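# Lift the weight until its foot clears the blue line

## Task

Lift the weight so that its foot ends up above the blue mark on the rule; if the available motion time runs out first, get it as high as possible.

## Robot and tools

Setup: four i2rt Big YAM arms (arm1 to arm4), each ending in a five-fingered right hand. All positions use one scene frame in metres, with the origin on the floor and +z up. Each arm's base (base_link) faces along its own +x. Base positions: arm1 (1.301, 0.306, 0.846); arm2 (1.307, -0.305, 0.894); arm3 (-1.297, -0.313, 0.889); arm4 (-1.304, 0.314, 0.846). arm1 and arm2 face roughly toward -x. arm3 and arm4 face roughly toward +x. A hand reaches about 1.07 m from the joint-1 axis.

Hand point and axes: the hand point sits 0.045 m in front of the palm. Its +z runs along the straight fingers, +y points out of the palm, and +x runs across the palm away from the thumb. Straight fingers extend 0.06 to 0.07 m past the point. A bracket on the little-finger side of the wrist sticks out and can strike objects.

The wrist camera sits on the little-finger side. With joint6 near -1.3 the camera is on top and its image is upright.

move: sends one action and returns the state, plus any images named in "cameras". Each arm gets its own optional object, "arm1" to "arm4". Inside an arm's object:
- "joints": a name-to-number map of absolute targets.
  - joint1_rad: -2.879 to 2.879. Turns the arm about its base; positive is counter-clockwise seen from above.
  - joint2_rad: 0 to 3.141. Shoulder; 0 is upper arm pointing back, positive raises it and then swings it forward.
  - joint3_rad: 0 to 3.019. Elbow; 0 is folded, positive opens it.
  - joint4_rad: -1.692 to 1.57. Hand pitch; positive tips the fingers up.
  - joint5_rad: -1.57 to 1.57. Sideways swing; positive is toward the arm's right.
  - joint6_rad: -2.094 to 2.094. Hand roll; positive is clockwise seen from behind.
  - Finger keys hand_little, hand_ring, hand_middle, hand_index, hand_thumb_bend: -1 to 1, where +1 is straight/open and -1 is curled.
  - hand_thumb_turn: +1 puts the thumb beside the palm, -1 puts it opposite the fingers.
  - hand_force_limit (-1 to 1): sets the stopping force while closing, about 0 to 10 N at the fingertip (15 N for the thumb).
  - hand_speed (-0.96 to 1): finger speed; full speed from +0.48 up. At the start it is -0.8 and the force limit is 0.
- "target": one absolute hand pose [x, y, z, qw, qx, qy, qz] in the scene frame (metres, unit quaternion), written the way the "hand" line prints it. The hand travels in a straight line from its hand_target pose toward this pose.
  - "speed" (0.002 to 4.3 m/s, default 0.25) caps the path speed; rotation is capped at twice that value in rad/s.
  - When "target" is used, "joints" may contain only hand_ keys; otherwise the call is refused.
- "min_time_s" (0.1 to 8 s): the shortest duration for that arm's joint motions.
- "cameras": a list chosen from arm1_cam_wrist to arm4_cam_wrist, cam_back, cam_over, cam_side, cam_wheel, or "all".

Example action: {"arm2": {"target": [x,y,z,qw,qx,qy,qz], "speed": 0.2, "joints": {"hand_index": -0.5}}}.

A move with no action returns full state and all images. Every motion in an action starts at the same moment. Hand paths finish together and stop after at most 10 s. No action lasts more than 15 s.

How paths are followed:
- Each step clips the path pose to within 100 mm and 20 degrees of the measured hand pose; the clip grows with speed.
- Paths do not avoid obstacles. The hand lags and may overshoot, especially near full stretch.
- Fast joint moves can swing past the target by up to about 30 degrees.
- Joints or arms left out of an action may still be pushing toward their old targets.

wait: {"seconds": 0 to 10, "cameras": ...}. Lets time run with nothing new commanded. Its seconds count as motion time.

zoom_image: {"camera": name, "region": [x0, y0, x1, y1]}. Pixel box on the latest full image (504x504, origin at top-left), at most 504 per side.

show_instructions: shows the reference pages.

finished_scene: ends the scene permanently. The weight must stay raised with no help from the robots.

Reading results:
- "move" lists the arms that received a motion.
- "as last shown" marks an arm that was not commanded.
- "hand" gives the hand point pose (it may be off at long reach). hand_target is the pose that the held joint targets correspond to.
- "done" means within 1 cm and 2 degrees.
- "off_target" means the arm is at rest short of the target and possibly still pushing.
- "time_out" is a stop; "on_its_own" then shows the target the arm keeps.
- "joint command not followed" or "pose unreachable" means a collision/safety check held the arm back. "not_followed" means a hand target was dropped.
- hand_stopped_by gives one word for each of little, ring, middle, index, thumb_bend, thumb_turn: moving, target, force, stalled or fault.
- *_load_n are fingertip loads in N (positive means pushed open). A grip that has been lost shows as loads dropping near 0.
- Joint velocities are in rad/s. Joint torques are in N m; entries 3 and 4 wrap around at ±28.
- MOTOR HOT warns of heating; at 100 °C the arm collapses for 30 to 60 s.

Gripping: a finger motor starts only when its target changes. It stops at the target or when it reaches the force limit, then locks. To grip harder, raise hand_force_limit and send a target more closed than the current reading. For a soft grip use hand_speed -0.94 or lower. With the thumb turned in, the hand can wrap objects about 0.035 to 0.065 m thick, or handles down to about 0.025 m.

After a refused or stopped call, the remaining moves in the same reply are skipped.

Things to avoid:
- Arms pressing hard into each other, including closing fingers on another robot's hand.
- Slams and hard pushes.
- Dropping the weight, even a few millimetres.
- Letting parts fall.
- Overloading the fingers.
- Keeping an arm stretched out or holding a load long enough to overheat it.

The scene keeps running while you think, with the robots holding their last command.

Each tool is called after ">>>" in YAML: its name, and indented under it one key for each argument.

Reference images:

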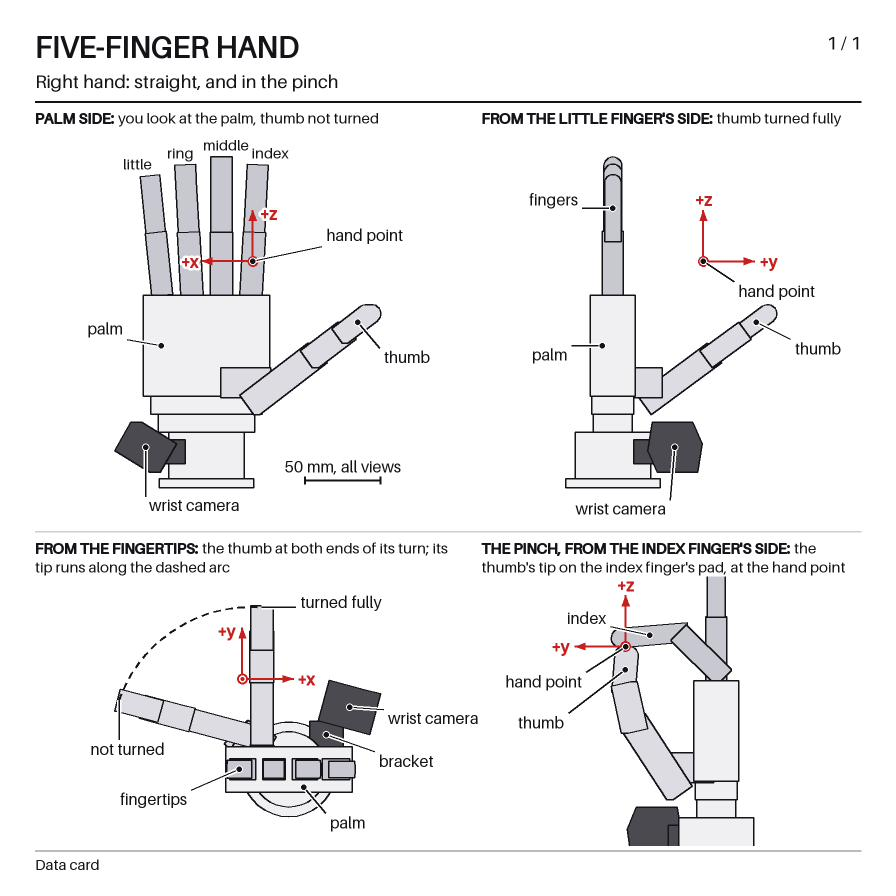

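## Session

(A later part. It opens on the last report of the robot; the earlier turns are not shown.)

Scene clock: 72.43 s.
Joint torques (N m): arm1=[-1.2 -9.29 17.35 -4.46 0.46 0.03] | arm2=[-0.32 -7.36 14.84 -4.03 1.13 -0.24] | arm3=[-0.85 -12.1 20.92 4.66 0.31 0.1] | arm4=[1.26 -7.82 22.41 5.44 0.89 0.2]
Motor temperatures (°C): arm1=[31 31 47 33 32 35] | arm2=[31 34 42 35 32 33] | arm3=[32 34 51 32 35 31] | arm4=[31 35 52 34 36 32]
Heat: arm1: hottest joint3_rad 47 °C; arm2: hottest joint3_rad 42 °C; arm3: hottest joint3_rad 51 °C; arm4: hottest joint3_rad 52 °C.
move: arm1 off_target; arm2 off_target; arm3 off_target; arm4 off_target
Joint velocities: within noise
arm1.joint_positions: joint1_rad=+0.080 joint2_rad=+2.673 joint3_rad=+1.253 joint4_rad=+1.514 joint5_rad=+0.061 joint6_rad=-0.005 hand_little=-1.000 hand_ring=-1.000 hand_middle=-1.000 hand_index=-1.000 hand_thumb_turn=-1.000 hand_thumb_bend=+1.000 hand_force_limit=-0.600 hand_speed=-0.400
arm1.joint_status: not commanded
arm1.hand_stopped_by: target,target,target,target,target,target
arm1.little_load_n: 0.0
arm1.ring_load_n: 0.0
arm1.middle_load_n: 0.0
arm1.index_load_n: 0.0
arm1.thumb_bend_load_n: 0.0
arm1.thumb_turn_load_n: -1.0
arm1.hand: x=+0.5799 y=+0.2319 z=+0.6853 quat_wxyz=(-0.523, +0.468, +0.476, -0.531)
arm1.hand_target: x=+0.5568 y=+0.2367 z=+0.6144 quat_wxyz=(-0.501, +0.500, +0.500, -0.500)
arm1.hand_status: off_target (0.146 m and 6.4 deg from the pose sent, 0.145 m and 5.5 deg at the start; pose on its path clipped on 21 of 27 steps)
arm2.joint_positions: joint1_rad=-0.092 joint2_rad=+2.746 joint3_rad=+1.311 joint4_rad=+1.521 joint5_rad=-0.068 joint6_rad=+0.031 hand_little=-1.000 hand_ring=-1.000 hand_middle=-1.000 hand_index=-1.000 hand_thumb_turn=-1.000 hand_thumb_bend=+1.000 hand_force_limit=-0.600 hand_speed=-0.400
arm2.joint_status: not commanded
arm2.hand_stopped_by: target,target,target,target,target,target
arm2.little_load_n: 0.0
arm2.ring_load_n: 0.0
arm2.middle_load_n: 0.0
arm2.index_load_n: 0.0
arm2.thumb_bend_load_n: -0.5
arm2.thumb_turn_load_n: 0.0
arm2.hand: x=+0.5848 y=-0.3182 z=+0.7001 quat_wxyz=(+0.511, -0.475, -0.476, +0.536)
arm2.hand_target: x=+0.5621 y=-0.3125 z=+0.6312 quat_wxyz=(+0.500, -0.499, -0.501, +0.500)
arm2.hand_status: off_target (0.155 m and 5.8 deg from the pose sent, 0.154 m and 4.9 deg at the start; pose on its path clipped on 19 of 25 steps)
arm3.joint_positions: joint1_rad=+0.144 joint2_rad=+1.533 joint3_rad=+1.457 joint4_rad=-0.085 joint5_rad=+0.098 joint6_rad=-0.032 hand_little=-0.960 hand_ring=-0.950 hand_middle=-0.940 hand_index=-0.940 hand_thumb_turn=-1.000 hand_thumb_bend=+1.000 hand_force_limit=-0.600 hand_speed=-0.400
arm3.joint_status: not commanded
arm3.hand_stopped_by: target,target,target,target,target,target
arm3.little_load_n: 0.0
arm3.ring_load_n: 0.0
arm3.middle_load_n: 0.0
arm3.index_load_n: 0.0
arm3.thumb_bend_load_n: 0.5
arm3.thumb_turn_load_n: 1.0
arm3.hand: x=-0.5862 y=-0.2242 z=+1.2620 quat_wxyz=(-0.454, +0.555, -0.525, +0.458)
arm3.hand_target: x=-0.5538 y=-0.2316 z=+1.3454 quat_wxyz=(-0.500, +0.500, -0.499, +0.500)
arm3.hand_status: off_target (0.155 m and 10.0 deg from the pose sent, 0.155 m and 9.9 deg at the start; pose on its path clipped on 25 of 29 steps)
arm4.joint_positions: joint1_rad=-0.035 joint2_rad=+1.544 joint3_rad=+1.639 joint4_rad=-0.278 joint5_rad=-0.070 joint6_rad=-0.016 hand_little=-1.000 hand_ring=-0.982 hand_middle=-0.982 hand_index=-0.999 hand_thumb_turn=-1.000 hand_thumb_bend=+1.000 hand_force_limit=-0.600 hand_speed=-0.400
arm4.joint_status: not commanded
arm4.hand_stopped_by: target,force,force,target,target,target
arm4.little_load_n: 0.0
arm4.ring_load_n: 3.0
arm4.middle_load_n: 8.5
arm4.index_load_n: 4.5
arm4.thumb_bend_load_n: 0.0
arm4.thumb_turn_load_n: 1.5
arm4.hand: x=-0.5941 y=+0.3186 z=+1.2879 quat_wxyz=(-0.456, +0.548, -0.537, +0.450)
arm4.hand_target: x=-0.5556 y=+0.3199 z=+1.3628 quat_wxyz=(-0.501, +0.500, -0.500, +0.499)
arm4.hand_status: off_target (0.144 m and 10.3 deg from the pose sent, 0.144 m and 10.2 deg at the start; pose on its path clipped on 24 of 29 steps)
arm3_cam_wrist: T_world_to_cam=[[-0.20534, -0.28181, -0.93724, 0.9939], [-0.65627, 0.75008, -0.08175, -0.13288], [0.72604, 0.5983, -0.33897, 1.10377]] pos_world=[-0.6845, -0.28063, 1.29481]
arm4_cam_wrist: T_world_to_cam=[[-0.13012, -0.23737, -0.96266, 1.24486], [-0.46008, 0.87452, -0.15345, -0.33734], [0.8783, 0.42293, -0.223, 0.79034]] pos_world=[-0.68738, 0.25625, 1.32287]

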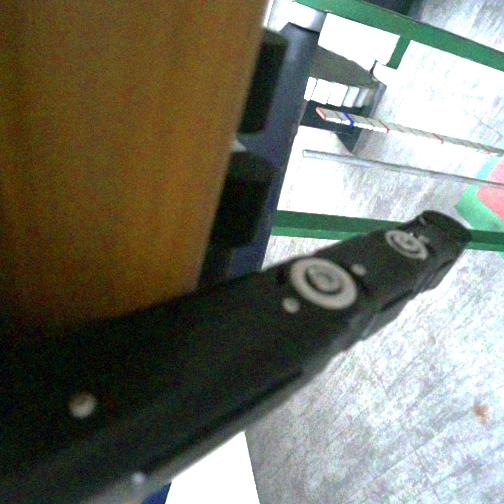

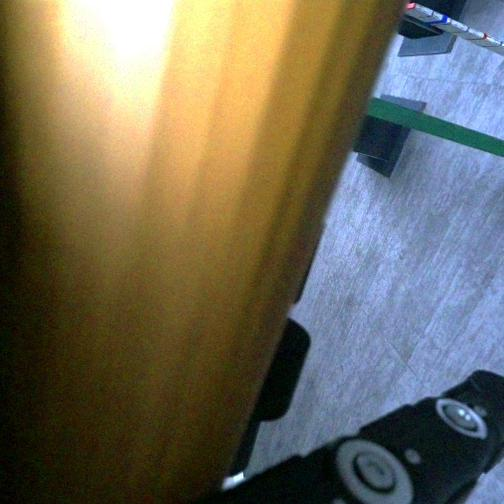

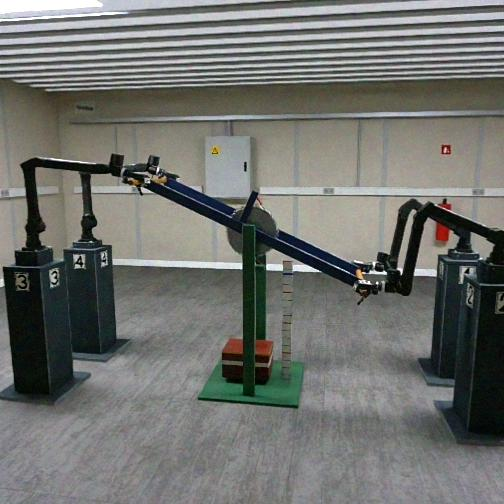

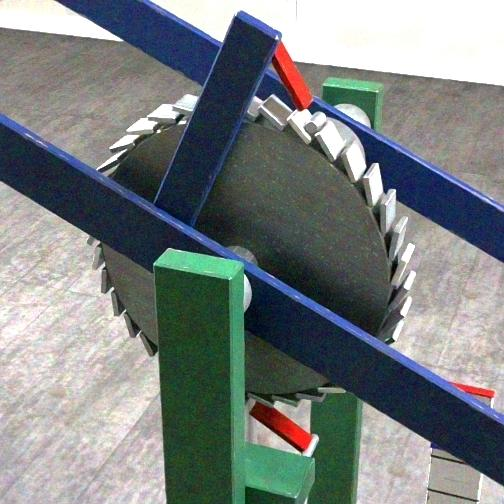

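>>> move:
  arm1: {"target": [0.637, 0.235, 0.985, 0.5, -0.5, -0.5, 0.5], "speed": 0.7}
  arm2: {"target": [0.637, -0.310, 0.993, 0.5, -0.5, -0.5, 0.5], "speed": 0.7}
  arm3: {"target": [-0.638, -0.232, 0.977, 0.5, -0.5, 0.5, -0.5], "speed": 0.7}
  arm4: {"target": [-0.638, 0.320, 0.985, 0.5, -0.5, 0.5, -0.5], "speed": 0.7}
  cameras: ["cam_side", "cam_wheel"]

>>> zoom_image:
  camera: "cam_side"
  region: [190, 300, 330, 420]

Scene clock: 75.07 s.
Joint torques (N m): arm1=[-0.03 -14.04 8.61 0.77 0.17 0.02] | arm2=[-1.14 -10.05 9.17 0.87 0.22 -0.08] | arm3=[0.15 -15.38 6.04 2.51 0.07 0.03] | arm4=[0.79 -11.87 6.65 2.32 0.04 -0.11]
Motor temperatures (°C): arm1=[31 32 47 33 32 35] | arm2=[31 34 42 35 32 33] | arm3=[32 34 51 32 35 31] | arm4=[31 35 52 34 36 32]
Heat: arm1: hottest joint3_rad 47 °C; arm2: hottest joint3_rad 42 °C; arm3: hottest joint3_rad 51 °C; arm4: hottest joint3_rad 52 °C.
move: arm1 done; arm2 off_target; arm3 off_target; arm4 done
Joint velocities: within noise
arm1.joint_positions: joint1_rad=+0.081 joint2_rad=+1.750 joint3_rad=+0.852 joint4_rad=+0.881 joint5_rad=+0.082 joint6_rad=-0.003 hand_little=-1.000 hand_ring=-1.000 hand_middle=-1.000 hand_index=-1.000 hand_thumb_turn=-1.000 hand_thumb_bend=+1.000 hand_force_limit=-0.600 hand_speed=-0.400
arm1.joint_status: not commanded
arm1.hand_stopped_by: target,target,target,target,target,target
arm1.little_load_n: 0.0
arm1.ring_load_n: 0.0
arm1.middle_load_n: 0.0
arm1.index_load_n: 0.0
arm1.thumb_bend_load_n: -0.5
arm1.thumb_turn_load_n: 0.0
arm1.hand: x=+0.6431 y=+0.2390 z=+0.9831 quat_wxyz=(-0.502, +0.499, +0.501, -0.497)
arm1.hand_target: x=+0.6371 y=+0.2350 z=+0.9852 quat_wxyz=(-0.500, +0.500, +0.500, -0.500)
arm1.hand_status: done (0.008 m and 0.4 deg from the pose sent, 0.305 m and 6.4 deg at the start; pose on its path clipped on 7 of 53 steps)
arm2.joint_positions: joint1_rad=-0.094 joint2_rad=+1.829 joint3_rad=+0.821 joint4_rad=+0.996 joint5_rad=-0.059 joint6_rad=+0.016 hand_little=-1.000 hand_ring=-1.000 hand_middle=-1.000 hand_index=-1.000 hand_thumb_turn=-1.000 hand_thumb_bend=+1.000 hand_force_limit=-0.600 hand_speed=-0.400
arm2.joint_status: not commanded
arm2.hand_stopped_by: target,target,target,target,target,target
arm2.little_load_n: 0.0
arm2.ring_load_n: 0.0
arm2.middle_load_n: 0.0
arm2.index_load_n: 0.0
arm2.thumb_bend_load_n: 0.0
arm2.thumb_turn_load_n: 0.0
arm2.hand: x=+0.6534 y=-0.3180 z=+0.9939 quat_wxyz=(+0.493, -0.500, -0.500, +0.507)
arm2.hand_target: x=+0.6381 y=-0.3100 z=+0.9933 quat_wxyz=(+0.500, -0.500, -0.500, +0.500)
arm2.hand_status: off_target (0.018 m and 1.1 deg from the pose sent, 0.298 m and 5.8 deg at the start; pose on its path clipped on 7 of 53 steps)
arm3.joint_positions: joint1_rad=+0.144 joint2_rad=+1.855 joint3_rad=+0.820 joint4_rad=+1.007 joint5_rad=+0.111 joint6_rad=-0.023 hand_little=-0.960 hand_ring=-0.950 hand_middle=-0.940 hand_index=-0.940 hand_thumb_turn=-1.000 hand_thumb_bend=+1.000 hand_force_limit=-0.600 hand_speed=-0.400
arm3.joint_status: not commanded
arm3.hand_stopped_by: target,target,target,target,target,target
arm3.little_load_n: 0.0
arm3.ring_load_n: 0.0
arm3.middle_load_n: 0.0
arm3.index_load_n: 0.0
arm3.thumb_bend_load_n: 0.0
arm3.thumb_turn_load_n: 0.0
arm3.hand: x=-0.6448 y=-0.2287 z=+0.9616 quat_wxyz=(-0.490, +0.514, -0.504, +0.491)
arm3.hand_target: x=-0.6383 y=-0.2320 z=+0.9771 quat_wxyz=(-0.500, +0.500, -0.500, +0.500)
arm3.hand_status: off_target (0.017 m and 2.3 deg from the pose sent, 0.290 m and 10.0 deg at the start; pose on its path clipped on 6 of 53 steps)
arm4.joint_positions: joint1_rad=-0.035 joint2_rad=+1.739 joint3_rad=+0.865 joint4_rad=+0.861 joint5_rad=-0.056 joint6_rad=+0.009 hand_little=-1.000 hand_ring=-0.983 hand_middle=-0.983 hand_index=-1.000 hand_thumb_turn=-1.000 hand_thumb_bend=+1.000 hand_force_limit=-0.600 hand_speed=-0.400
arm4.joint_status: not commanded
arm4.hand_stopped_by: target,force,force,target,target,target
arm4.little_load_n: 0.0
arm4.ring_load_n: 0.5
arm4.middle_load_n: 1.0
arm4.index_load_n: 0.0
arm4.thumb_bend_load_n: 0.0
arm4.thumb_turn_load_n: 0.0
arm4.hand: x=-0.6402 y=+0.3196 z=+0.9853 quat_wxyz=(-0.500, +0.500, -0.504, +0.496)
arm4.hand_target: x=-0.6380 y=+0.3201 z=+0.9851 quat_wxyz=(-0.500, +0.500, -0.500, +0.500)
arm4.hand_status: done (0.002 m and 0.7 deg from the pose sent, 0.306 m and 10.3 deg at the start; pose on its path clipped on 7 of 53 steps)

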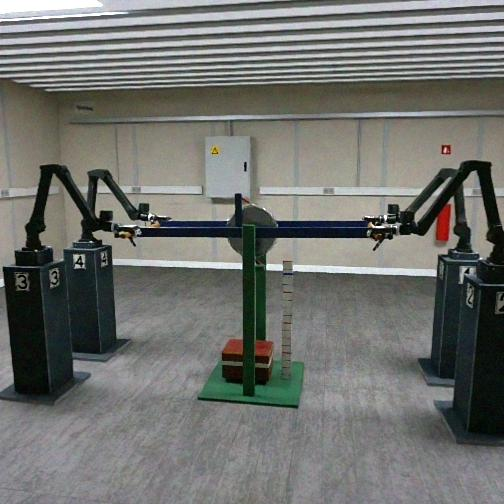

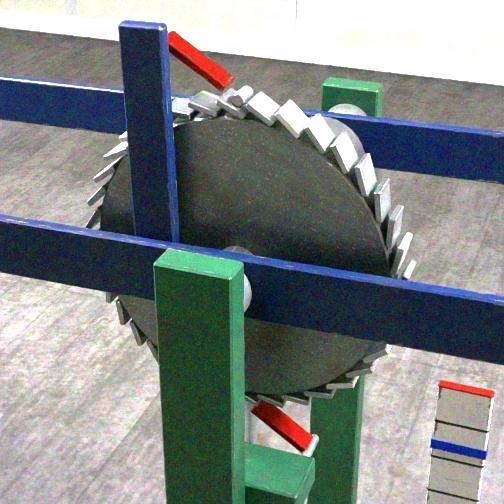

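Scaled by 3.600 from the camera's image (finer frame: 720x720).

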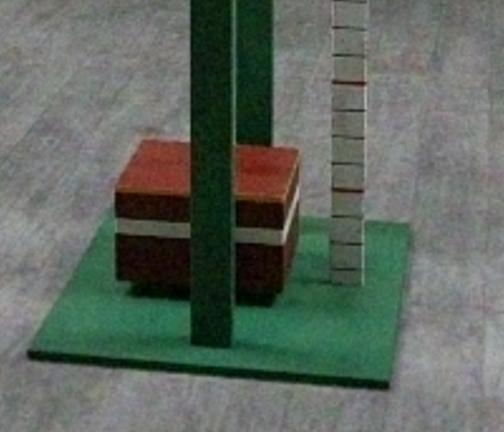

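>>> move:
  arm1: {"target": [0.519, 0.235, 1.368, 0.5, -0.5, -0.5, 0.5], "speed": 1.0}
  arm2: {"target": [0.519, -0.310, 1.376, 0.5, -0.5, -0.5, 0.5], "speed": 1.0}
  arm3: {"target": [-0.520, -0.232, 0.591, 0.5, -0.5, 0.5, -0.5], "speed": 1.0}
  arm4: {"target": [-0.520, 0.320, 0.599, 0.5, -0.5, 0.5, -0.5], "speed": 1.0}
  cameras: ["cam_side", "cam_wheel", "arm1_cam_wrist", "arm2_cam_wrist"]

>>> zoom_image:
  camera: "cam_side"
  region: [190, 300, 330, 420]

Scene clock: 77.20 s.
Joint torques (N m): arm1=[-0.91 -11.46 23.47 3.43 0.41 0.15] | arm2=[-0.5 -8.18 20.72 3.51 0.59 0.17] | arm3=[-1.2 -9.93 14.34 -4.44 0.77 0.02] | arm4=[1.26 -7.06 13.97 -2.76 0.72 -0.58]
Motor temperatures (°C): arm1=[31 32 47 33 32 35] | arm2=[31 34 43 35 32 33] | arm3=[32 34 50 32 35 31] | arm4=[31 35 51 34 35 33]
Heat: arm1: hottest joint3_rad 47 °C; arm2: hottest joint3_rad 43 °C; arm3: hottest joint3_rad 50 °C; arm4: hottest joint3_rad 51 °C.
move: arm1 off_target; arm2 off_target; arm3 off_target; arm4 off_target
Joint velocities: within noise
arm1.joint_positions: joint1_rad=+0.076 joint2_rad=+1.566 joint3_rad=+1.555 joint4_rad=-0.175 joint5_rad=+0.057 joint6_rad=-0.015 hand_little=-1.000 hand_ring=-0.999 hand_middle=-0.999 hand_index=-1.000 hand_thumb_turn=-1.000 hand_thumb_bend=+1.000 hand_force_limit=-0.600 hand_speed=-0.400
arm1.joint_status: not commanded
arm1.hand_stopped_by: target,target,target,target,target,target
arm1.little_load_n: 0.0
arm1.ring_load_n: 2.5
arm1.middle_load_n: 4.0
arm1.index_load_n: 1.5
arm1.thumb_bend_load_n: 0.0
arm1.thumb_turn_load_n: -1.0
arm1.hand: x=+0.5871 y=+0.2331 z=+1.2527 quat_wxyz=(-0.459, +0.529, +0.552, -0.453)
arm1.hand_target: x=+0.5563 y=+0.2364 z=+1.3358 quat_wxyz=(-0.500, +0.500, +0.500, -0.501)
arm1.hand_status: off_target (0.134 m and 9.9 deg from the pose sent, 0.405 m and 0.4 deg at the start; pose on its path clipped on 33 of 45 steps)
arm2.joint_positions: joint1_rad=-0.094 joint2_rad=+1.546 joint3_rad=+1.428 joint4_rad=-0.053 joint5_rad=-0.060 joint6_rad=-0.010 hand_little=-1.000 hand_ring=-1.000 hand_middle=-1.000 hand_index=-1.000 hand_thumb_turn=-1.000 hand_thumb_bend=+1.000 hand_force_limit=-0.600 hand_speed=-0.400
arm2.joint_status: not commanded
arm2.hand_stopped_by: target,target,target,target,target,target
arm2.little_load_n: 0.0
arm2.ring_load_n: 0.0
arm2.middle_load_n: 1.0
arm2.index_load_n: 0.0
arm2.thumb_bend_load_n: 0.0
arm2.thumb_turn_load_n: 0.0
arm2.hand: x=+0.5981 y=-0.3145 z=+1.2625 quat_wxyz=(+0.456, -0.534, -0.543, +0.462)
arm2.hand_target: x=+0.5615 y=-0.3112 z=+1.3423 quat_wxyz=(+0.500, -0.500, -0.500, +0.501)
arm2.hand_status: off_target (0.138 m and 9.2 deg from the pose sent, 0.405 m and 1.1 deg at the start; pose on its path clipped on 33 of 45 steps)
arm3.joint_positions: joint1_rad=+0.120 joint2_rad=+2.740 joint3_rad=+1.324 joint4_rad=+1.552 joint5_rad=+0.066 joint6_rad=-0.020 hand_little=-0.960 hand_ring=-0.950 hand_middle=-0.940 hand_index=-0.940 hand_thumb_turn=-1.000 hand_thumb_bend=+1.000 hand_force_limit=-0.600 hand_speed=-0.400
arm3.joint_status: not commanded
arm3.hand_stopped_by: target,target,target,target,target,target
arm3.little_load_n: 0.0
arm3.ring_load_n: 0.0
arm3.middle_load_n: 0.0
arm3.index_load_n: 0.0
arm3.thumb_bend_load_n: 0.0
arm3.thumb_turn_load_n: -1.5
arm3.hand: x=-0.5723 y=-0.2252 z=+0.6973 quat_wxyz=(-0.538, +0.473, -0.462, +0.522)
arm3.hand_target: x=-0.5559 y=-0.2341 z=+0.6234 quat_wxyz=(-0.500, +0.500, -0.499, +0.501)
arm3.hand_status: off_target (0.119 m and 7.4 deg from the pose sent, 0.391 m and 2.3 deg at the start; pose on its path clipped on 32 of 45 steps)
arm4.joint_positions: joint1_rad=-0.033 joint2_rad=+2.601 joint3_rad=+1.244 joint4_rad=+1.465 joint5_rad=-0.066 joint6_rad=+0.051 hand_little=-1.000 hand_ring=-0.983 hand_middle=-0.983 hand_index=-1.000 hand_thumb_turn=-1.000 hand_thumb_bend=+1.000 hand_force_limit=-0.600 hand_speed=-0.400
arm4.joint_status: not commanded
arm4.hand_stopped_by: target,force,force,target,target,target
arm4.little_load_n: 0.0
arm4.ring_load_n: 0.0
arm4.middle_load_n: 0.0
arm4.index_load_n: 0.0
arm4.thumb_bend_load_n: 0.0
arm4.thumb_turn_load_n: -1.0
arm4.hand: x=-0.5689 y=+0.3214 z=+0.7135 quat_wxyz=(-0.542, +0.464, -0.478, +0.512)
arm4.hand_target: x=-0.5560 y=+0.3201 z=+0.6340 quat_wxyz=(-0.501, +0.501, -0.499, +0.500)
arm4.hand_status: off_target (0.125 m and 6.9 deg from the pose sent, 0.405 m and 0.7 deg at the start; pose on its path clipped on 32 of 45 steps)
pictures: arm1_cam_wrist, arm2_cam_wrist, cam_side, cam_wheel
arm1_cam_wrist: T_world_to_cam=[[0.12859, 0.30467, -0.94374, 1.03781], [0.66218, -0.73479, -0.14699, -0.0523], [-0.73823, -0.60602, -0.29624, 1.06342]] pos_world=[0.68623, 0.28984, 1.28676]
arm2_cam_wrist: T_world_to_cam=[[0.14401, 0.25031, -0.9574, 1.20331], [0.47773, -0.86486, -0.15425, -0.34967], [-0.86662, -0.43516, -0.24413, 0.80437]] pos_world=[0.69085, -0.25358, 1.29447]

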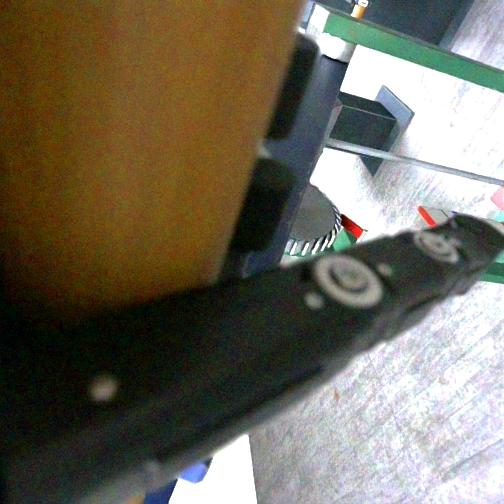

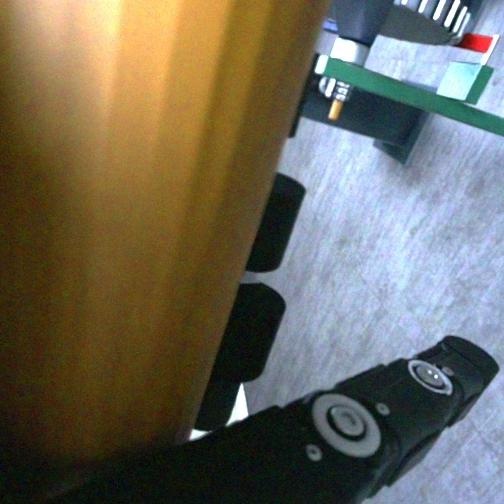

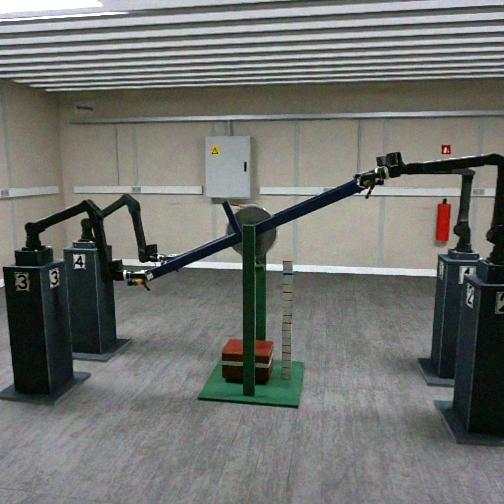

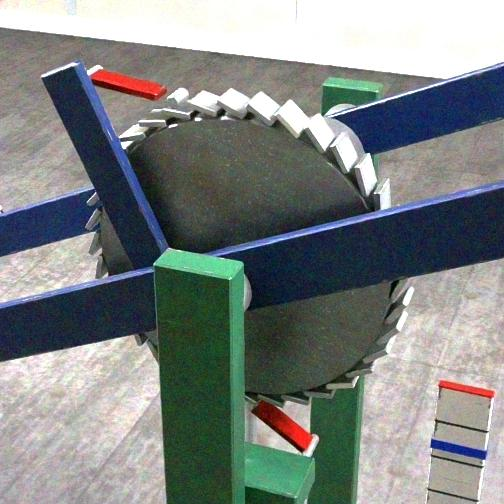

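Scaled by 3.600 from the camera's image (finer frame: 720x720).

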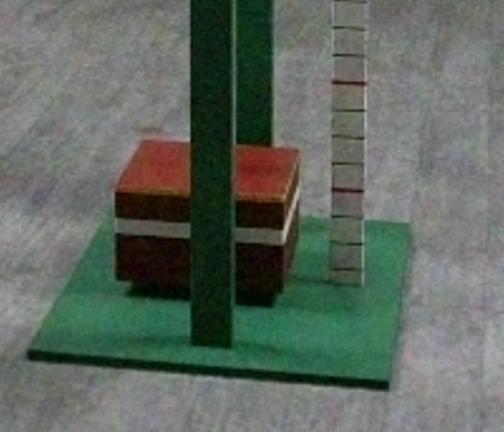

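>>> move:
  arm1: {"target": [0.645, 0.235, 0.874, 0.5, -0.5, -0.5, 0.5], "speed": 1.2}
  arm2: {"target": [0.653, -0.312, 0.887, 0.5, -0.5, -0.5, 0.5], "speed": 1.2}
  arm3: {"target": [-0.634, -0.230, 1.077, 0.5, -0.5, 0.5, -0.5], "speed": 1.2}
  arm4: {"target": [-0.630, 0.320, 1.096, 0.5, -0.5, 0.5, -0.5], "speed": 1.2}
  cameras: ["cam_side"]

>>> move:
  arm1: {"target": [0.571, 0.235, 0.657, 0.5, -0.5, -0.5, 0.5], "speed": 1.2}
  arm2: {"target": [0.579, -0.312, 0.670, 0.5, -0.5, -0.5, 0.5], "speed": 1.2}
  arm3: {"target": [-0.572, -0.230, 1.294, 0.5, -0.5, 0.5, -0.5], "speed": 1.2}
  arm4: {"target": [-0.568, 0.320, 1.313, 0.5, -0.5, 0.5, -0.5], "speed": 1.2}
  cameras: ["cam_side", "cam_wheel"]

>>> zoom_image:
  camera: "cam_side"
  region: [190, 300, 330, 420]

Scene clock: 90.97 s.
Joint torques (N m): arm1=[-0.38 -6.12 3.54 -1.03 0.22 0.14] | arm2=[-0.97 -4.25 4.37 -0.95 -0.11 -0.17] | arm3=[0.73 -24.41 8.28 3.04 0.35 0.02] | arm4=[0.79 -19.96 11.26 2.65 -0.27 -0.37]
Motor temperatures (°C): arm1=[31 32 52 33 32 35] | arm2=[31 35 50 35 32 33] | arm3=[32 34 48 33 35 31] | arm4=[31 36 47 34 35 33]
Heat: arm1: hottest joint3_rad 52 °C; arm2: hottest joint3_rad 50 °C; arm3: hottest joint3_rad 48 °C; arm4: hottest joint3_rad 47 °C.
move: arm1 off_target; arm2 off_target; arm3 off_target; arm4 off_target
Joint velocities: within noise
arm1.joint_positions: joint1_rad=+0.084 joint2_rad=+1.869 joint3_rad=+0.827 joint4_rad=+1.214 joint5_rad=+0.083 joint6_rad=-0.017 hand_little=-1.000 hand_ring=-1.000 hand_middle=-1.000 hand_index=-1.000 hand_thumb_turn=-1.000 hand_thumb_bend=+1.000 hand_force_limit=-0.600 hand_speed=-0.400
arm1.joint_status: not commanded
arm1.hand_stopped_by: target,target,target,target,target,target
arm1.little_load_n: 0.0
arm1.ring_load_n: 0.0
arm1.middle_load_n: 0.0
arm1.index_load_n: 0.5
arm1.thumb_bend_load_n: 0.0
arm1.thumb_turn_load_n: 0.5
arm1.hand: x=+0.6393 y=+0.2380 z=+0.9845 quat_wxyz=(-0.546, +0.451, +0.452, -0.542)
arm1.hand_target: x=+0.6558 y=+0.2365 z=+0.8909 quat_wxyz=(-0.501, +0.500, +0.500, -0.499)
arm1.hand_status: off_target (0.111 m and 10.7 deg from the pose sent, 0.383 m and 9.9 deg at the start; pose on its path clipped on 106 of 121 steps)
arm2.joint_positions: joint1_rad=-0.094 joint2_rad=+1.955 joint3_rad=+0.806 joint4_rad=+1.325 joint5_rad=-0.051 joint6_rad=+0.026 hand_little=-1.000 hand_ring=-1.000 hand_middle=-1.000 hand_index=-1.000 hand_thumb_turn=-1.000 hand_thumb_bend=+1.000 hand_force_limit=-0.600 hand_speed=-0.400
arm2.joint_status: not commanded
arm2.hand_stopped_by: target,target,target,target,target,target
arm2.little_load_n: 0.0
arm2.ring_load_n: 0.0
arm2.middle_load_n: 0.0
arm2.index_load_n: 0.0
arm2.thumb_bend_load_n: 0.0
arm2.thumb_turn_load_n: 0.0
arm2.hand: x=+0.6508 y=-0.3167 z=+0.9966 quat_wxyz=(+0.539, -0.453, -0.449, +0.550)
arm2.hand_target: x=+0.6658 y=-0.3128 z=+0.9034 quat_wxyz=(+0.499, -0.500, -0.500, +0.501)
arm2.hand_status: off_target (0.110 m and 10.8 deg from the pose sent, 0.380 m and 9.2 deg at the start; pose on its path clipped on 106 of 121 steps)
arm3.joint_positions: joint1_rad=+0.137 joint2_rad=+1.765 joint3_rad=+0.833 joint4_rad=+0.767 joint5_rad=+0.109 joint6_rad=-0.015 hand_little=-0.960 hand_ring=-0.949 hand_middle=-0.939 hand_index=-0.939 hand_thumb_turn=-1.000 hand_thumb_bend=+1.000 hand_force_limit=-0.600 hand_speed=-0.400
arm3.joint_status: not commanded
arm3.hand_stopped_by: target,target,target,target,target,target
arm3.little_load_n: 3.5
arm3.ring_load_n: 6.5
arm3.middle_load_n: 3.0
arm3.index_load_n: 3.5
arm3.thumb_bend_load_n: 0.0
arm3.thumb_turn_load_n: 0.0
arm3.hand: x=-0.6549 y=-0.2341 z=+0.9619 quat_wxyz=(-0.451, +0.547, -0.535, +0.458)
arm3.hand_target: x=-0.6401 y=-0.2308 z=+1.0570 quat_wxyz=(-0.500, +0.500, -0.500, +0.499)
arm3.hand_status: off_target (0.117 m and 10.0 deg from the pose sent, 0.385 m and 7.3 deg at the start; pose on its path clipped on 106 of 121 steps)
arm4.joint_positions: joint1_rad=-0.033 joint2_rad=+1.658 joint3_rad=+0.906 joint4_rad=+0.578 joint5_rad=-0.044 joint6_rad=+0.033 hand_little=-1.000 hand_ring=-0.982 hand_middle=-0.982 hand_index=-0.999 hand_thumb_turn=-1.000 hand_thumb_bend=+1.000 hand_force_limit=-0.600 hand_speed=-0.400
arm4.joint_status: not commanded
arm4.hand_stopped_by: target,force,force,target,target,target
arm4.little_load_n: 3.5
arm4.ring_load_n: 7.0
arm4.middle_load_n: 6.5
arm4.index_load_n: 13.0
arm4.thumb_bend_load_n: 0.0
arm4.thumb_turn_load_n: 0.0
arm4.hand: x=-0.6494 y=+0.3208 z=+0.9851 quat_wxyz=(-0.463, +0.527, -0.554, +0.448)
arm4.hand_target: x=-0.6370 y=+0.3206 z=+1.0815 quat_wxyz=(-0.500, +0.499, -0.501, +0.501)
arm4.hand_status: off_target (0.113 m and 10.0 deg from the pose sent, 0.387 m and 6.9 deg at the start; pose on its path clipped on 106 of 121 steps)

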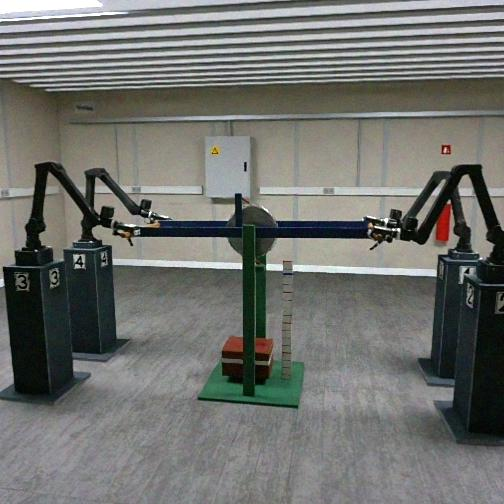

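Scene clock: 94.37 s.
Joint torques (N m): arm1=[-1.03 -15.62 9.36 -1.92 0.01 0.06] | arm2=[-0.44 -11.93 7.86 -1.37 0.38 -0.14] | arm3=[0.15 -13.68 14.56 2.11 -0.04 -0.05] | arm4=[1.08 -9.05 16.87 2.89 0.24 -0.09]
Motor temperatures (°C): arm1=[31 32 51 33 32 35] | arm2=[31 34 49 35 32 33] | arm3=[32 34 48 33 35 31] | arm4=[31 36 48 34 35 33]
Heat: arm1: hottest joint3_rad 51 °C; arm2: hottest joint3_rad 49 °C; arm3: hottest joint3_rad 48 °C; arm4: hottest joint3_rad 48 °C.
move: arm1 off_target; arm2 off_target; arm3 off_target; arm4 off_target
Joint velocities: within noise
arm1.joint_positions: joint1_rad=+0.084 joint2_rad=+2.613 joint3_rad=+1.198 joint4_rad=+1.462 joint5_rad=+0.078 joint6_rad=-0.008 hand_little=-1.000 hand_ring=-1.000 hand_middle=-1.000 hand_index=-1.000 hand_thumb_turn=-1.000 hand_thumb_bend=+1.000 hand_force_limit=-0.600 hand_speed=-0.400
arm1.joint_status: not commanded
arm1.hand_stopped_by: target,target,target,target,target,target
arm1.little_load_n: 0.0
arm1.ring_load_n: 0.0
arm1.middle_load_n: 0.0
arm1.index_load_n: 0.0
arm1.thumb_bend_load_n: 0.0
arm1.thumb_turn_load_n: 0.0
arm1.hand: x=+0.5872 y=+0.2333 z=+0.6943 quat_wxyz=(-0.516, +0.482, +0.486, -0.514)
arm1.hand_target: x=+0.5764 y=+0.2355 z=+0.6598 quat_wxyz=(-0.500, +0.500, +0.500, -0.500)
arm1.hand_status: off_target (0.041 m and 3.6 deg from the pose sent, 0.335 m and 10.7 deg at the start; pose on its path clipped on 77 of 102 steps)
arm2.joint_positions: joint1_rad=-0.093 joint2_rad=+2.694 joint3_rad=+1.254 joint4_rad=+1.492 joint5_rad=-0.053 joint6_rad=+0.022 hand_little=-1.000 hand_ring=-1.000 hand_middle=-1.000 hand_index=-1.000 hand_thumb_turn=-1.000 hand_thumb_bend=+1.000 hand_force_limit=-0.600 hand_speed=-0.400
arm2.joint_status: not commanded
arm2.hand_stopped_by: target,target,target,target,target,target
arm2.little_load_n: 0.0
arm2.ring_load_n: 0.0
arm2.middle_load_n: 0.0
arm2.index_load_n: 0.0
arm2.thumb_bend_load_n: 0.0
arm2.thumb_turn_load_n: 0.0
arm2.hand: x=+0.5922 y=-0.3144 z=+0.7101 quat_wxyz=(+0.509, -0.486, -0.482, +0.522)
arm2.hand_target: x=+0.5846 y=-0.3120 z=+0.6731 quat_wxyz=(+0.500, -0.500, -0.500, +0.500)
arm2.hand_status: off_target (0.042 m and 3.7 deg from the pose sent, 0.334 m and 10.7 deg at the start; pose on its path clipped on 77 of 100 steps)
arm3.joint_positions: joint1_rad=+0.137 joint2_rad=+1.509 joint3_rad=+1.338 joint4_rad=+0.119 joint5_rad=+0.112 joint6_rad=-0.011 hand_little=-0.960 hand_ring=-0.950 hand_middle=-0.940 hand_index=-0.940 hand_thumb_turn=-1.000 hand_thumb_bend=+1.000 hand_force_limit=-0.600 hand_speed=-0.400
arm3.joint_status: not commanded
arm3.hand_stopped_by: target,target,target,target,target,target
arm3.little_load_n: 0.0
arm3.ring_load_n: 0.0
arm3.middle_load_n: 0.5
arm3.index_load_n: 0.0
arm3.thumb_bend_load_n: 0.5
arm3.thumb_turn_load_n: 0.0
arm3.hand: x=-0.5892 y=-0.2314 z=+1.2564 quat_wxyz=(-0.484, +0.516, -0.514, +0.485)
arm3.hand_target: x=-0.5755 y=-0.2303 z=+1.2937 quat_wxyz=(-0.500, +0.500, -0.500, +0.500)
arm3.hand_status: off_target (0.041 m and 3.5 deg from the pose sent, 0.342 m and 9.9 deg at the start; pose on its path clipped on 78 of 102 steps)
arm4.joint_positions: joint1_rad=-0.033 joint2_rad=+1.505 joint3_rad=+1.498 joint4_rad=-0.066 joint5_rad=-0.054 joint6_rad=+0.008 hand_little=-1.000 hand_ring=-0.982 hand_middle=-0.982 hand_index=-0.999 hand_thumb_turn=-1.000 hand_thumb_bend=+1.000 hand_force_limit=-0.600 hand_speed=-0.400
arm4.joint_status: not commanded
arm4.hand_stopped_by: target,force,force,target,target,target
arm4.little_load_n: 0.0
arm4.ring_load_n: 4.5
arm4.middle_load_n: 10.0
arm4.index_load_n: 7.0
arm4.thumb_bend_load_n: 0.0
arm4.thumb_turn_load_n: 0.0
arm4.hand: x=-0.5964 y=+0.3187 z=+1.2801 quat_wxyz=(-0.485, +0.514, -0.519, +0.480)
arm4.hand_target: x=-0.5730 y=+0.3201 z=+1.3116 quat_wxyz=(-0.500, +0.500, -0.500, +0.500)
arm4.hand_status: off_target (0.043 m and 4.0 deg from the pose sent, 0.338 m and 10.0 deg at the start; pose on its path clipped on 78 of 102 steps)

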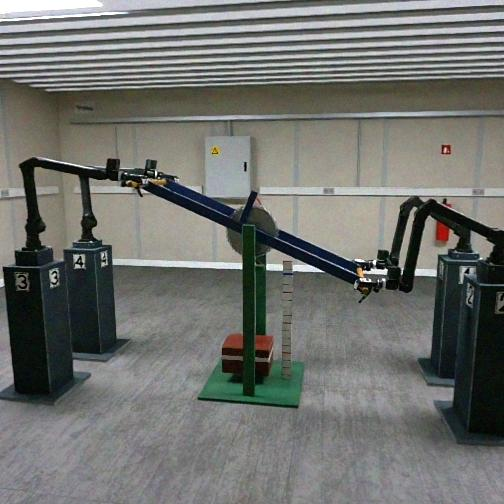

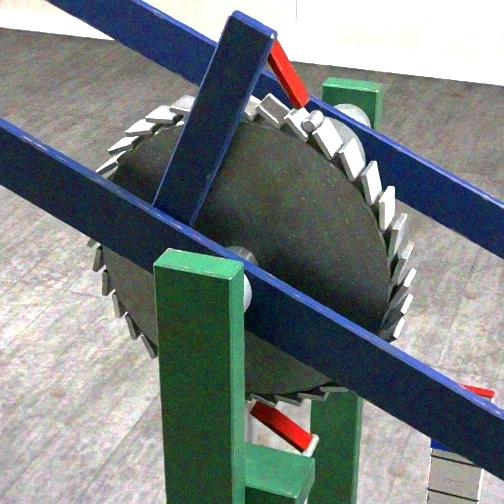

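Scaled by 3.600 from the camera's image (finer frame: 720x720).

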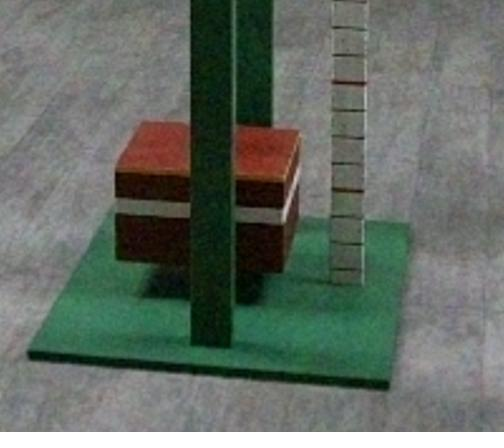

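>>> move:
  arm1: {"joints": {"joint2_rad": 2.195, "joint3_rad": 0.905, "joint4_rad": 1.274}, "min_time_s": 0.4}
  arm2: {"joints": {"joint2_rad": 2.284, "joint3_rad": 0.911, "joint4_rad": 1.363}, "min_time_s": 0.4}
  arm3: {"joints": {"joint2_rad": 1.544, "joint3_rad": 0.965, "joint4_rad": 0.589}, "min_time_s": 0.4}
  arm4: {"joints": {"joint2_rad": 1.491, "joint3_rad": 1.072, "joint4_rad": 0.415}, "min_time_s": 0.4}

>>> move:
  arm1: {"joints": {"joint2_rad": 1.778, "joint3_rad": 0.838, "joint4_rad": 0.917}, "min_time_s": 0.4}
  arm2: {"joints": {"joint2_rad": 1.846, "joint3_rad": 0.806, "joint4_rad": 1.030}, "min_time_s": 0.4}
  arm3: {"joints": {"joint2_rad": 1.821, "joint3_rad": 0.810, "joint4_rad": 1.021}, "min_time_s": 0.4}
  arm4: {"joints": {"joint2_rad": 1.692, "joint3_rad": 0.854, "joint4_rad": 0.834}, "min_time_s": 0.4}
  cameras: ["cam_side"]

Scene clock: 104.53 s.
Joint torques (N m): arm1=[-0.97 -13.68 6.12 0.1 0.23 0] | arm2=[-0.38 -11.11 4.77 0.64 0.12 -0.11] | arm3=[-0.56 -15.5 8.7 2.74 0 -0.03] | arm4=[1.03 -11.81 10.51 2.85 0.04 -0.09]
Motor temperatures (°C): arm1=[31 32 50 33 32 35] | arm2=[31 35 47 34 32 33] | arm3=[32 34 48 32 35 31] | arm4=[31 36 50 34 35 33]
Heat: arm1: hottest joint3_rad 50 °C; arm2: hottest joint3_rad 47 °C; arm3: hottest joint3_rad 48 °C; arm4: hottest joint3_rad 50 °C.
move: arm1 done; arm2 done; arm3 done; arm4 done
Joint velocities: within noise
arm1.joint_positions: joint1_rad=+0.084 joint2_rad=+2.157 joint3_rad=+0.884 joint4_rad=+1.302 joint5_rad=+0.073 joint6_rad=-0.002 hand_little=-1.000 hand_ring=-1.000 hand_middle=-1.000 hand_index=-1.000 hand_thumb_turn=-1.000 hand_thumb_bend=+1.000 hand_force_limit=-0.600 hand_speed=-0.400
arm1.joint_status: all done
arm1.hand_stopped_by: target,target,target,target,target,target
arm1.little_load_n: 0.0
arm1.ring_load_n: 0.0
arm1.middle_load_n: 0.0
arm1.index_load_n: 0.0
arm1.thumb_bend_load_n: 0.0
arm1.thumb_turn_load_n: 0.0
arm1.hand: x=+0.6328 y=+0.2350 z=+0.8466 quat_wxyz=(-0.509, +0.486, +0.492, -0.513)
arm1.hand_target: x=+0.6304 y=+0.2391 z=+0.8226 quat_wxyz=(-0.500, +0.500, +0.500, -0.500)
arm1.hand_status: not commanded
arm2.joint_positions: joint1_rad=-0.093 joint2_rad=+2.247 joint3_rad=+0.897 joint4_rad=+1.386 joint5_rad=-0.047 joint6_rad=+0.019 hand_little=-1.000 hand_ring=-1.000 hand_middle=-1.000 hand_index=-1.000 hand_thumb_turn=-1.000 hand_thumb_bend=+1.000 hand_force_limit=-0.600 hand_speed=-0.400
arm2.joint_status: all done
arm2.hand_stopped_by: target,target,target,target,target,target
arm2.little_load_n: 0.0
arm2.ring_load_n: 0.0
arm2.middle_load_n: 0.0
arm2.index_load_n: 0.0
arm2.thumb_bend_load_n: 0.0
arm2.thumb_turn_load_n: 0.0
arm2.hand: x=+0.6413 y=-0.3155 z=+0.8613 quat_wxyz=(+0.507, -0.491, -0.485, +0.516)
arm2.hand_target: x=+0.6429 y=-0.3146 z=+0.8359 quat_wxyz=(+0.500, -0.500, -0.500, +0.500)
arm2.hand_status: not commanded
arm3.joint_positions: joint1_rad=+0.137 joint2_rad=+1.559 joint3_rad=+0.949 joint4_rad=+0.565 joint5_rad=+0.112 joint6_rad=-0.013 hand_little=-0.960 hand_ring=-0.950 hand_middle=-0.940 hand_index=-0.940 hand_thumb_turn=-1.000 hand_thumb_bend=+1.000 hand_force_limit=-0.600 hand_speed=-0.400
arm3.joint_status: all done
arm3.hand_stopped_by: target,target,target,target,target,target
arm3.little_load_n: 0.0
arm3.ring_load_n: 0.5
arm3.middle_load_n: 1.0
arm3.index_load_n: 0.0
arm3.thumb_bend_load_n: 0.0
arm3.thumb_turn_load_n: 0.0
arm3.hand: x=-0.6341 y=-0.2342 z=+1.1014 quat_wxyz=(-0.485, +0.515, -0.512, +0.487)
arm3.hand_target: x=-0.6293 y=-0.2338 z=+1.1273 quat_wxyz=(-0.500, +0.500, -0.500, +0.500)
arm3.hand_status: not commanded
arm4.joint_positions: joint1_rad=-0.033 joint2_rad=+1.494 joint3_rad=+1.048 joint4_rad=+0.388 joint5_rad=-0.050 joint6_rad=+0.008 hand_little=-1.000 hand_ring=-0.983 hand_middle=-0.983 hand_index=-1.000 hand_thumb_turn=-1.000 hand_thumb_bend=+1.000 hand_force_limit=-0.600 hand_speed=-0.400
arm4.joint_status: all done
arm4.hand_stopped_by: target,force,force,target,target,target
arm4.little_load_n: 0.0
arm4.ring_load_n: 1.0
arm4.middle_load_n: 1.5
arm4.index_load_n: 0.0
arm4.thumb_bend_load_n: 0.0
arm4.thumb_turn_load_n: 0.0
arm4.hand: x=-0.6360 y=+0.3198 z=+1.1224 quat_wxyz=(-0.488, +0.510, -0.516, +0.485)
arm4.hand_target: x=-0.6292 y=+0.3226 z=+1.1458 quat_wxyz=(-0.500, +0.500, -0.500, +0.500)
arm4.hand_status: not commanded
pictures: none

Scene clock: 105.83 s.
Joint torques (N m): arm1=[-0.79 -15.09 6.41 0.75 0.16 0.03] | arm2=[-0.44 -12.45 5.56 1.35 -0.06 -0.06] | arm3=[-0.15 -15.09 5.44 2.52 0.02 -0.09] | arm4=[1.03 -13.33 5.85 2.54 -0.02 -0.25]
Motor temperatures (°C): arm1=[31 32 50 33 32 35] | arm2=[31 35 47 34 32 33] | arm3=[32 34 47 32 35 31] | arm4=[31 36 49 34 35 33]
Heat: arm1: hottest joint3_rad 50 °C; arm2: hottest joint3_rad 47 °C; arm3: hottest joint3_rad 47 °C; arm4: hottest joint3_rad 49 °C.
move: arm1 done; arm2 done; arm3 done; arm4 done
Joint velocities: within noise
arm1.joint_positions: joint1_rad=+0.084 joint2_rad=+1.776 joint3_rad=+0.841 joint4_rad=+0.926 joint5_rad=+0.075 joint6_rad=-0.005 hand_little=-1.000 hand_ring=-1.000 hand_middle=-1.000 hand_index=-1.000 hand_thumb_turn=-1.000 hand_thumb_bend=+1.000 hand_force_limit=-0.600 hand_speed=-0.400
arm1.joint_status: all done
arm1.hand_stopped_by: target,target,target,target,target,target
arm1.little_load_n: 0.0
arm1.ring_load_n: 0.0
arm1.middle_load_n: 0.5
arm1.index_load_n: 0.5
arm1.thumb_bend_load_n: 0.0
arm1.thumb_turn_load_n: 0.0
arm1.hand: x=+0.6446 y=+0.2361 z=+0.9730 quat_wxyz=(-0.502, +0.495, +0.502, -0.502)
arm1.hand_target: x=+0.6458 y=+0.2398 z=+0.9682 quat_wxyz=(-0.498, +0.502, +0.502, -0.498)
arm1.hand_status: not commanded
arm2.joint_positions: joint1_rad=-0.093 joint2_rad=+1.852 joint3_rad=+0.811 joint4_rad=+1.034 joint5_rad=-0.044 joint6_rad=+0.013 hand_little=-1.000 hand_ring=-1.000 hand_middle=-1.000 hand_index=-1.000 hand_thumb_turn=-1.000 hand_thumb_bend=+1.000 hand_force_limit=-0.600 hand_speed=-0.400
arm2.joint_status: all done
arm2.hand_stopped_by: target,target,target,target,target,target
arm2.little_load_n: 0.0
arm2.ring_load_n: 1.0
arm2.middle_load_n: 2.0
arm2.index_load_n: 1.0
arm2.thumb_bend_load_n: 0.5
arm2.thumb_turn_load_n: 0.0
arm2.hand: x=+0.6552 y=-0.3152 z=+0.9845 quat_wxyz=(+0.498, -0.502, -0.496, +0.503)
arm2.hand_target: x=+0.6571 y=-0.3155 z=+0.9849 quat_wxyz=(+0.500, -0.500, -0.500, +0.500)
arm2.hand_status: not commanded
arm3.joint_positions: joint1_rad=+0.137 joint2_rad=+1.826 joint3_rad=+0.806 joint4_rad=+1.003 joint5_rad=+0.111 joint6_rad=-0.015 hand_little=-0.960 hand_ring=-0.950 hand_middle=-0.940 hand_index=-0.940 hand_thumb_turn=-1.000 hand_thumb_bend=+1.000 hand_force_limit=-0.600 hand_speed=-0.400
arm3.joint_status: all done
arm3.hand_stopped_by: target,target,target,target,target,target
arm3.little_load_n: 0.0
arm3.ring_load_n: 0.0
arm3.middle_load_n: 0.0
arm3.index_load_n: 0.0
arm3.thumb_bend_load_n: 0.0
arm3.thumb_turn_load_n: 0.0
arm3.hand: x=-0.6484 y=-0.2339 z=+0.9726 quat_wxyz=(-0.493, +0.507, -0.506, +0.494)
arm3.hand_target: x=-0.6456 y=-0.2335 z=+0.9823 quat_wxyz=(-0.500, +0.500, -0.500, +0.500)
arm3.hand_status: not commanded
arm4.joint_positions: joint1_rad=-0.033 joint2_rad=+1.705 joint3_rad=+0.863 joint4_rad=+0.816 joint5_rad=-0.048 joint6_rad=+0.023 hand_little=-1.000 hand_ring=-0.982 hand_middle=-0.983 hand_index=-0.999 hand_thumb_turn=-1.000 hand_thumb_bend=+1.000 hand_force_limit=-0.600 hand_speed=-0.400
arm4.joint_status: all done
arm4.hand_stopped_by: target,force,force,target,target,target
arm4.little_load_n: 0.0
arm4.ring_load_n: 2.5
arm4.middle_load_n: 1.0
arm4.index_load_n: 4.0
arm4.thumb_bend_load_n: 0.0
arm4.thumb_turn_load_n: 0.0
arm4.hand: x=-0.6439 y=+0.3207 z=+0.9940 quat_wxyz=(-0.499, +0.499, -0.512, +0.490)
arm4.hand_target: x=-0.6462 y=+0.3232 z=+1.0019 quat_wxyz=(-0.500, +0.500, -0.500, +0.500)
arm4.hand_status: not commanded

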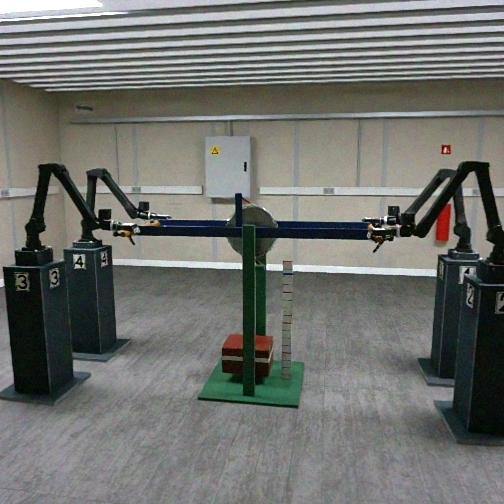

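>>> zoom_image:
  camera: "cam_side"
  region: [210, 310, 310, 410]

>>> zoom_image:
  camera: "cam_side"
  region: [210, 180, 290, 260]

>>> zoom_image:
  camera: "cam_side"
  region: [190, 300, 330, 420]

Scaled by 5.040 from the camera's image (finer frame: 720x720).

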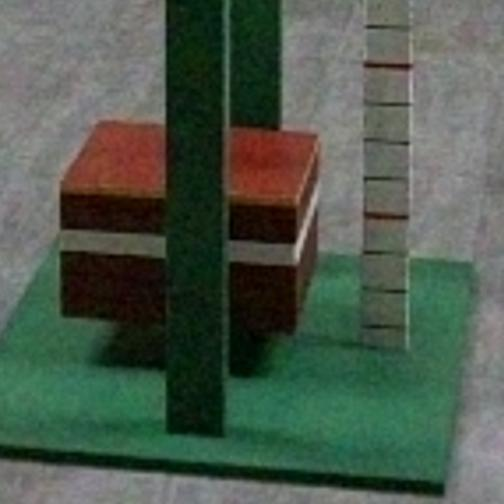

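Scaled by 6.300 from the camera's image (finer frame: 720x720).

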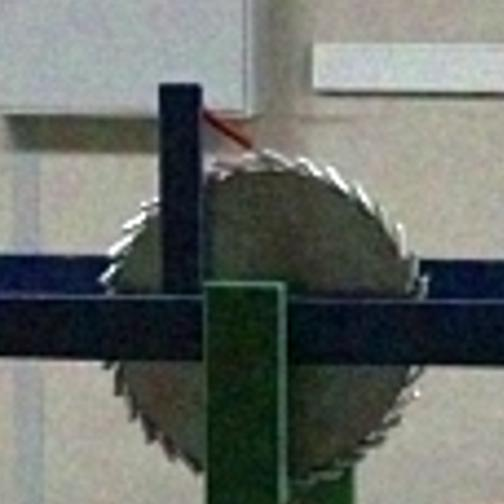

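Scaled by 3.600 from the camera's image (finer frame: 720x720).

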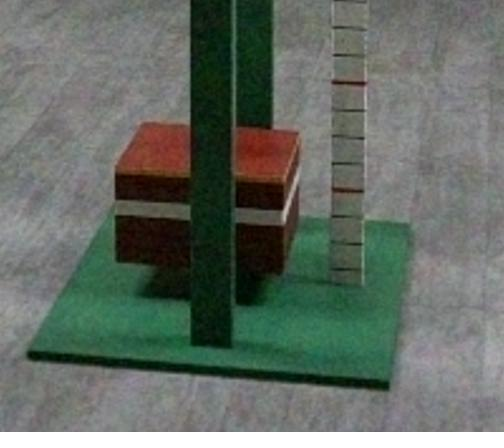

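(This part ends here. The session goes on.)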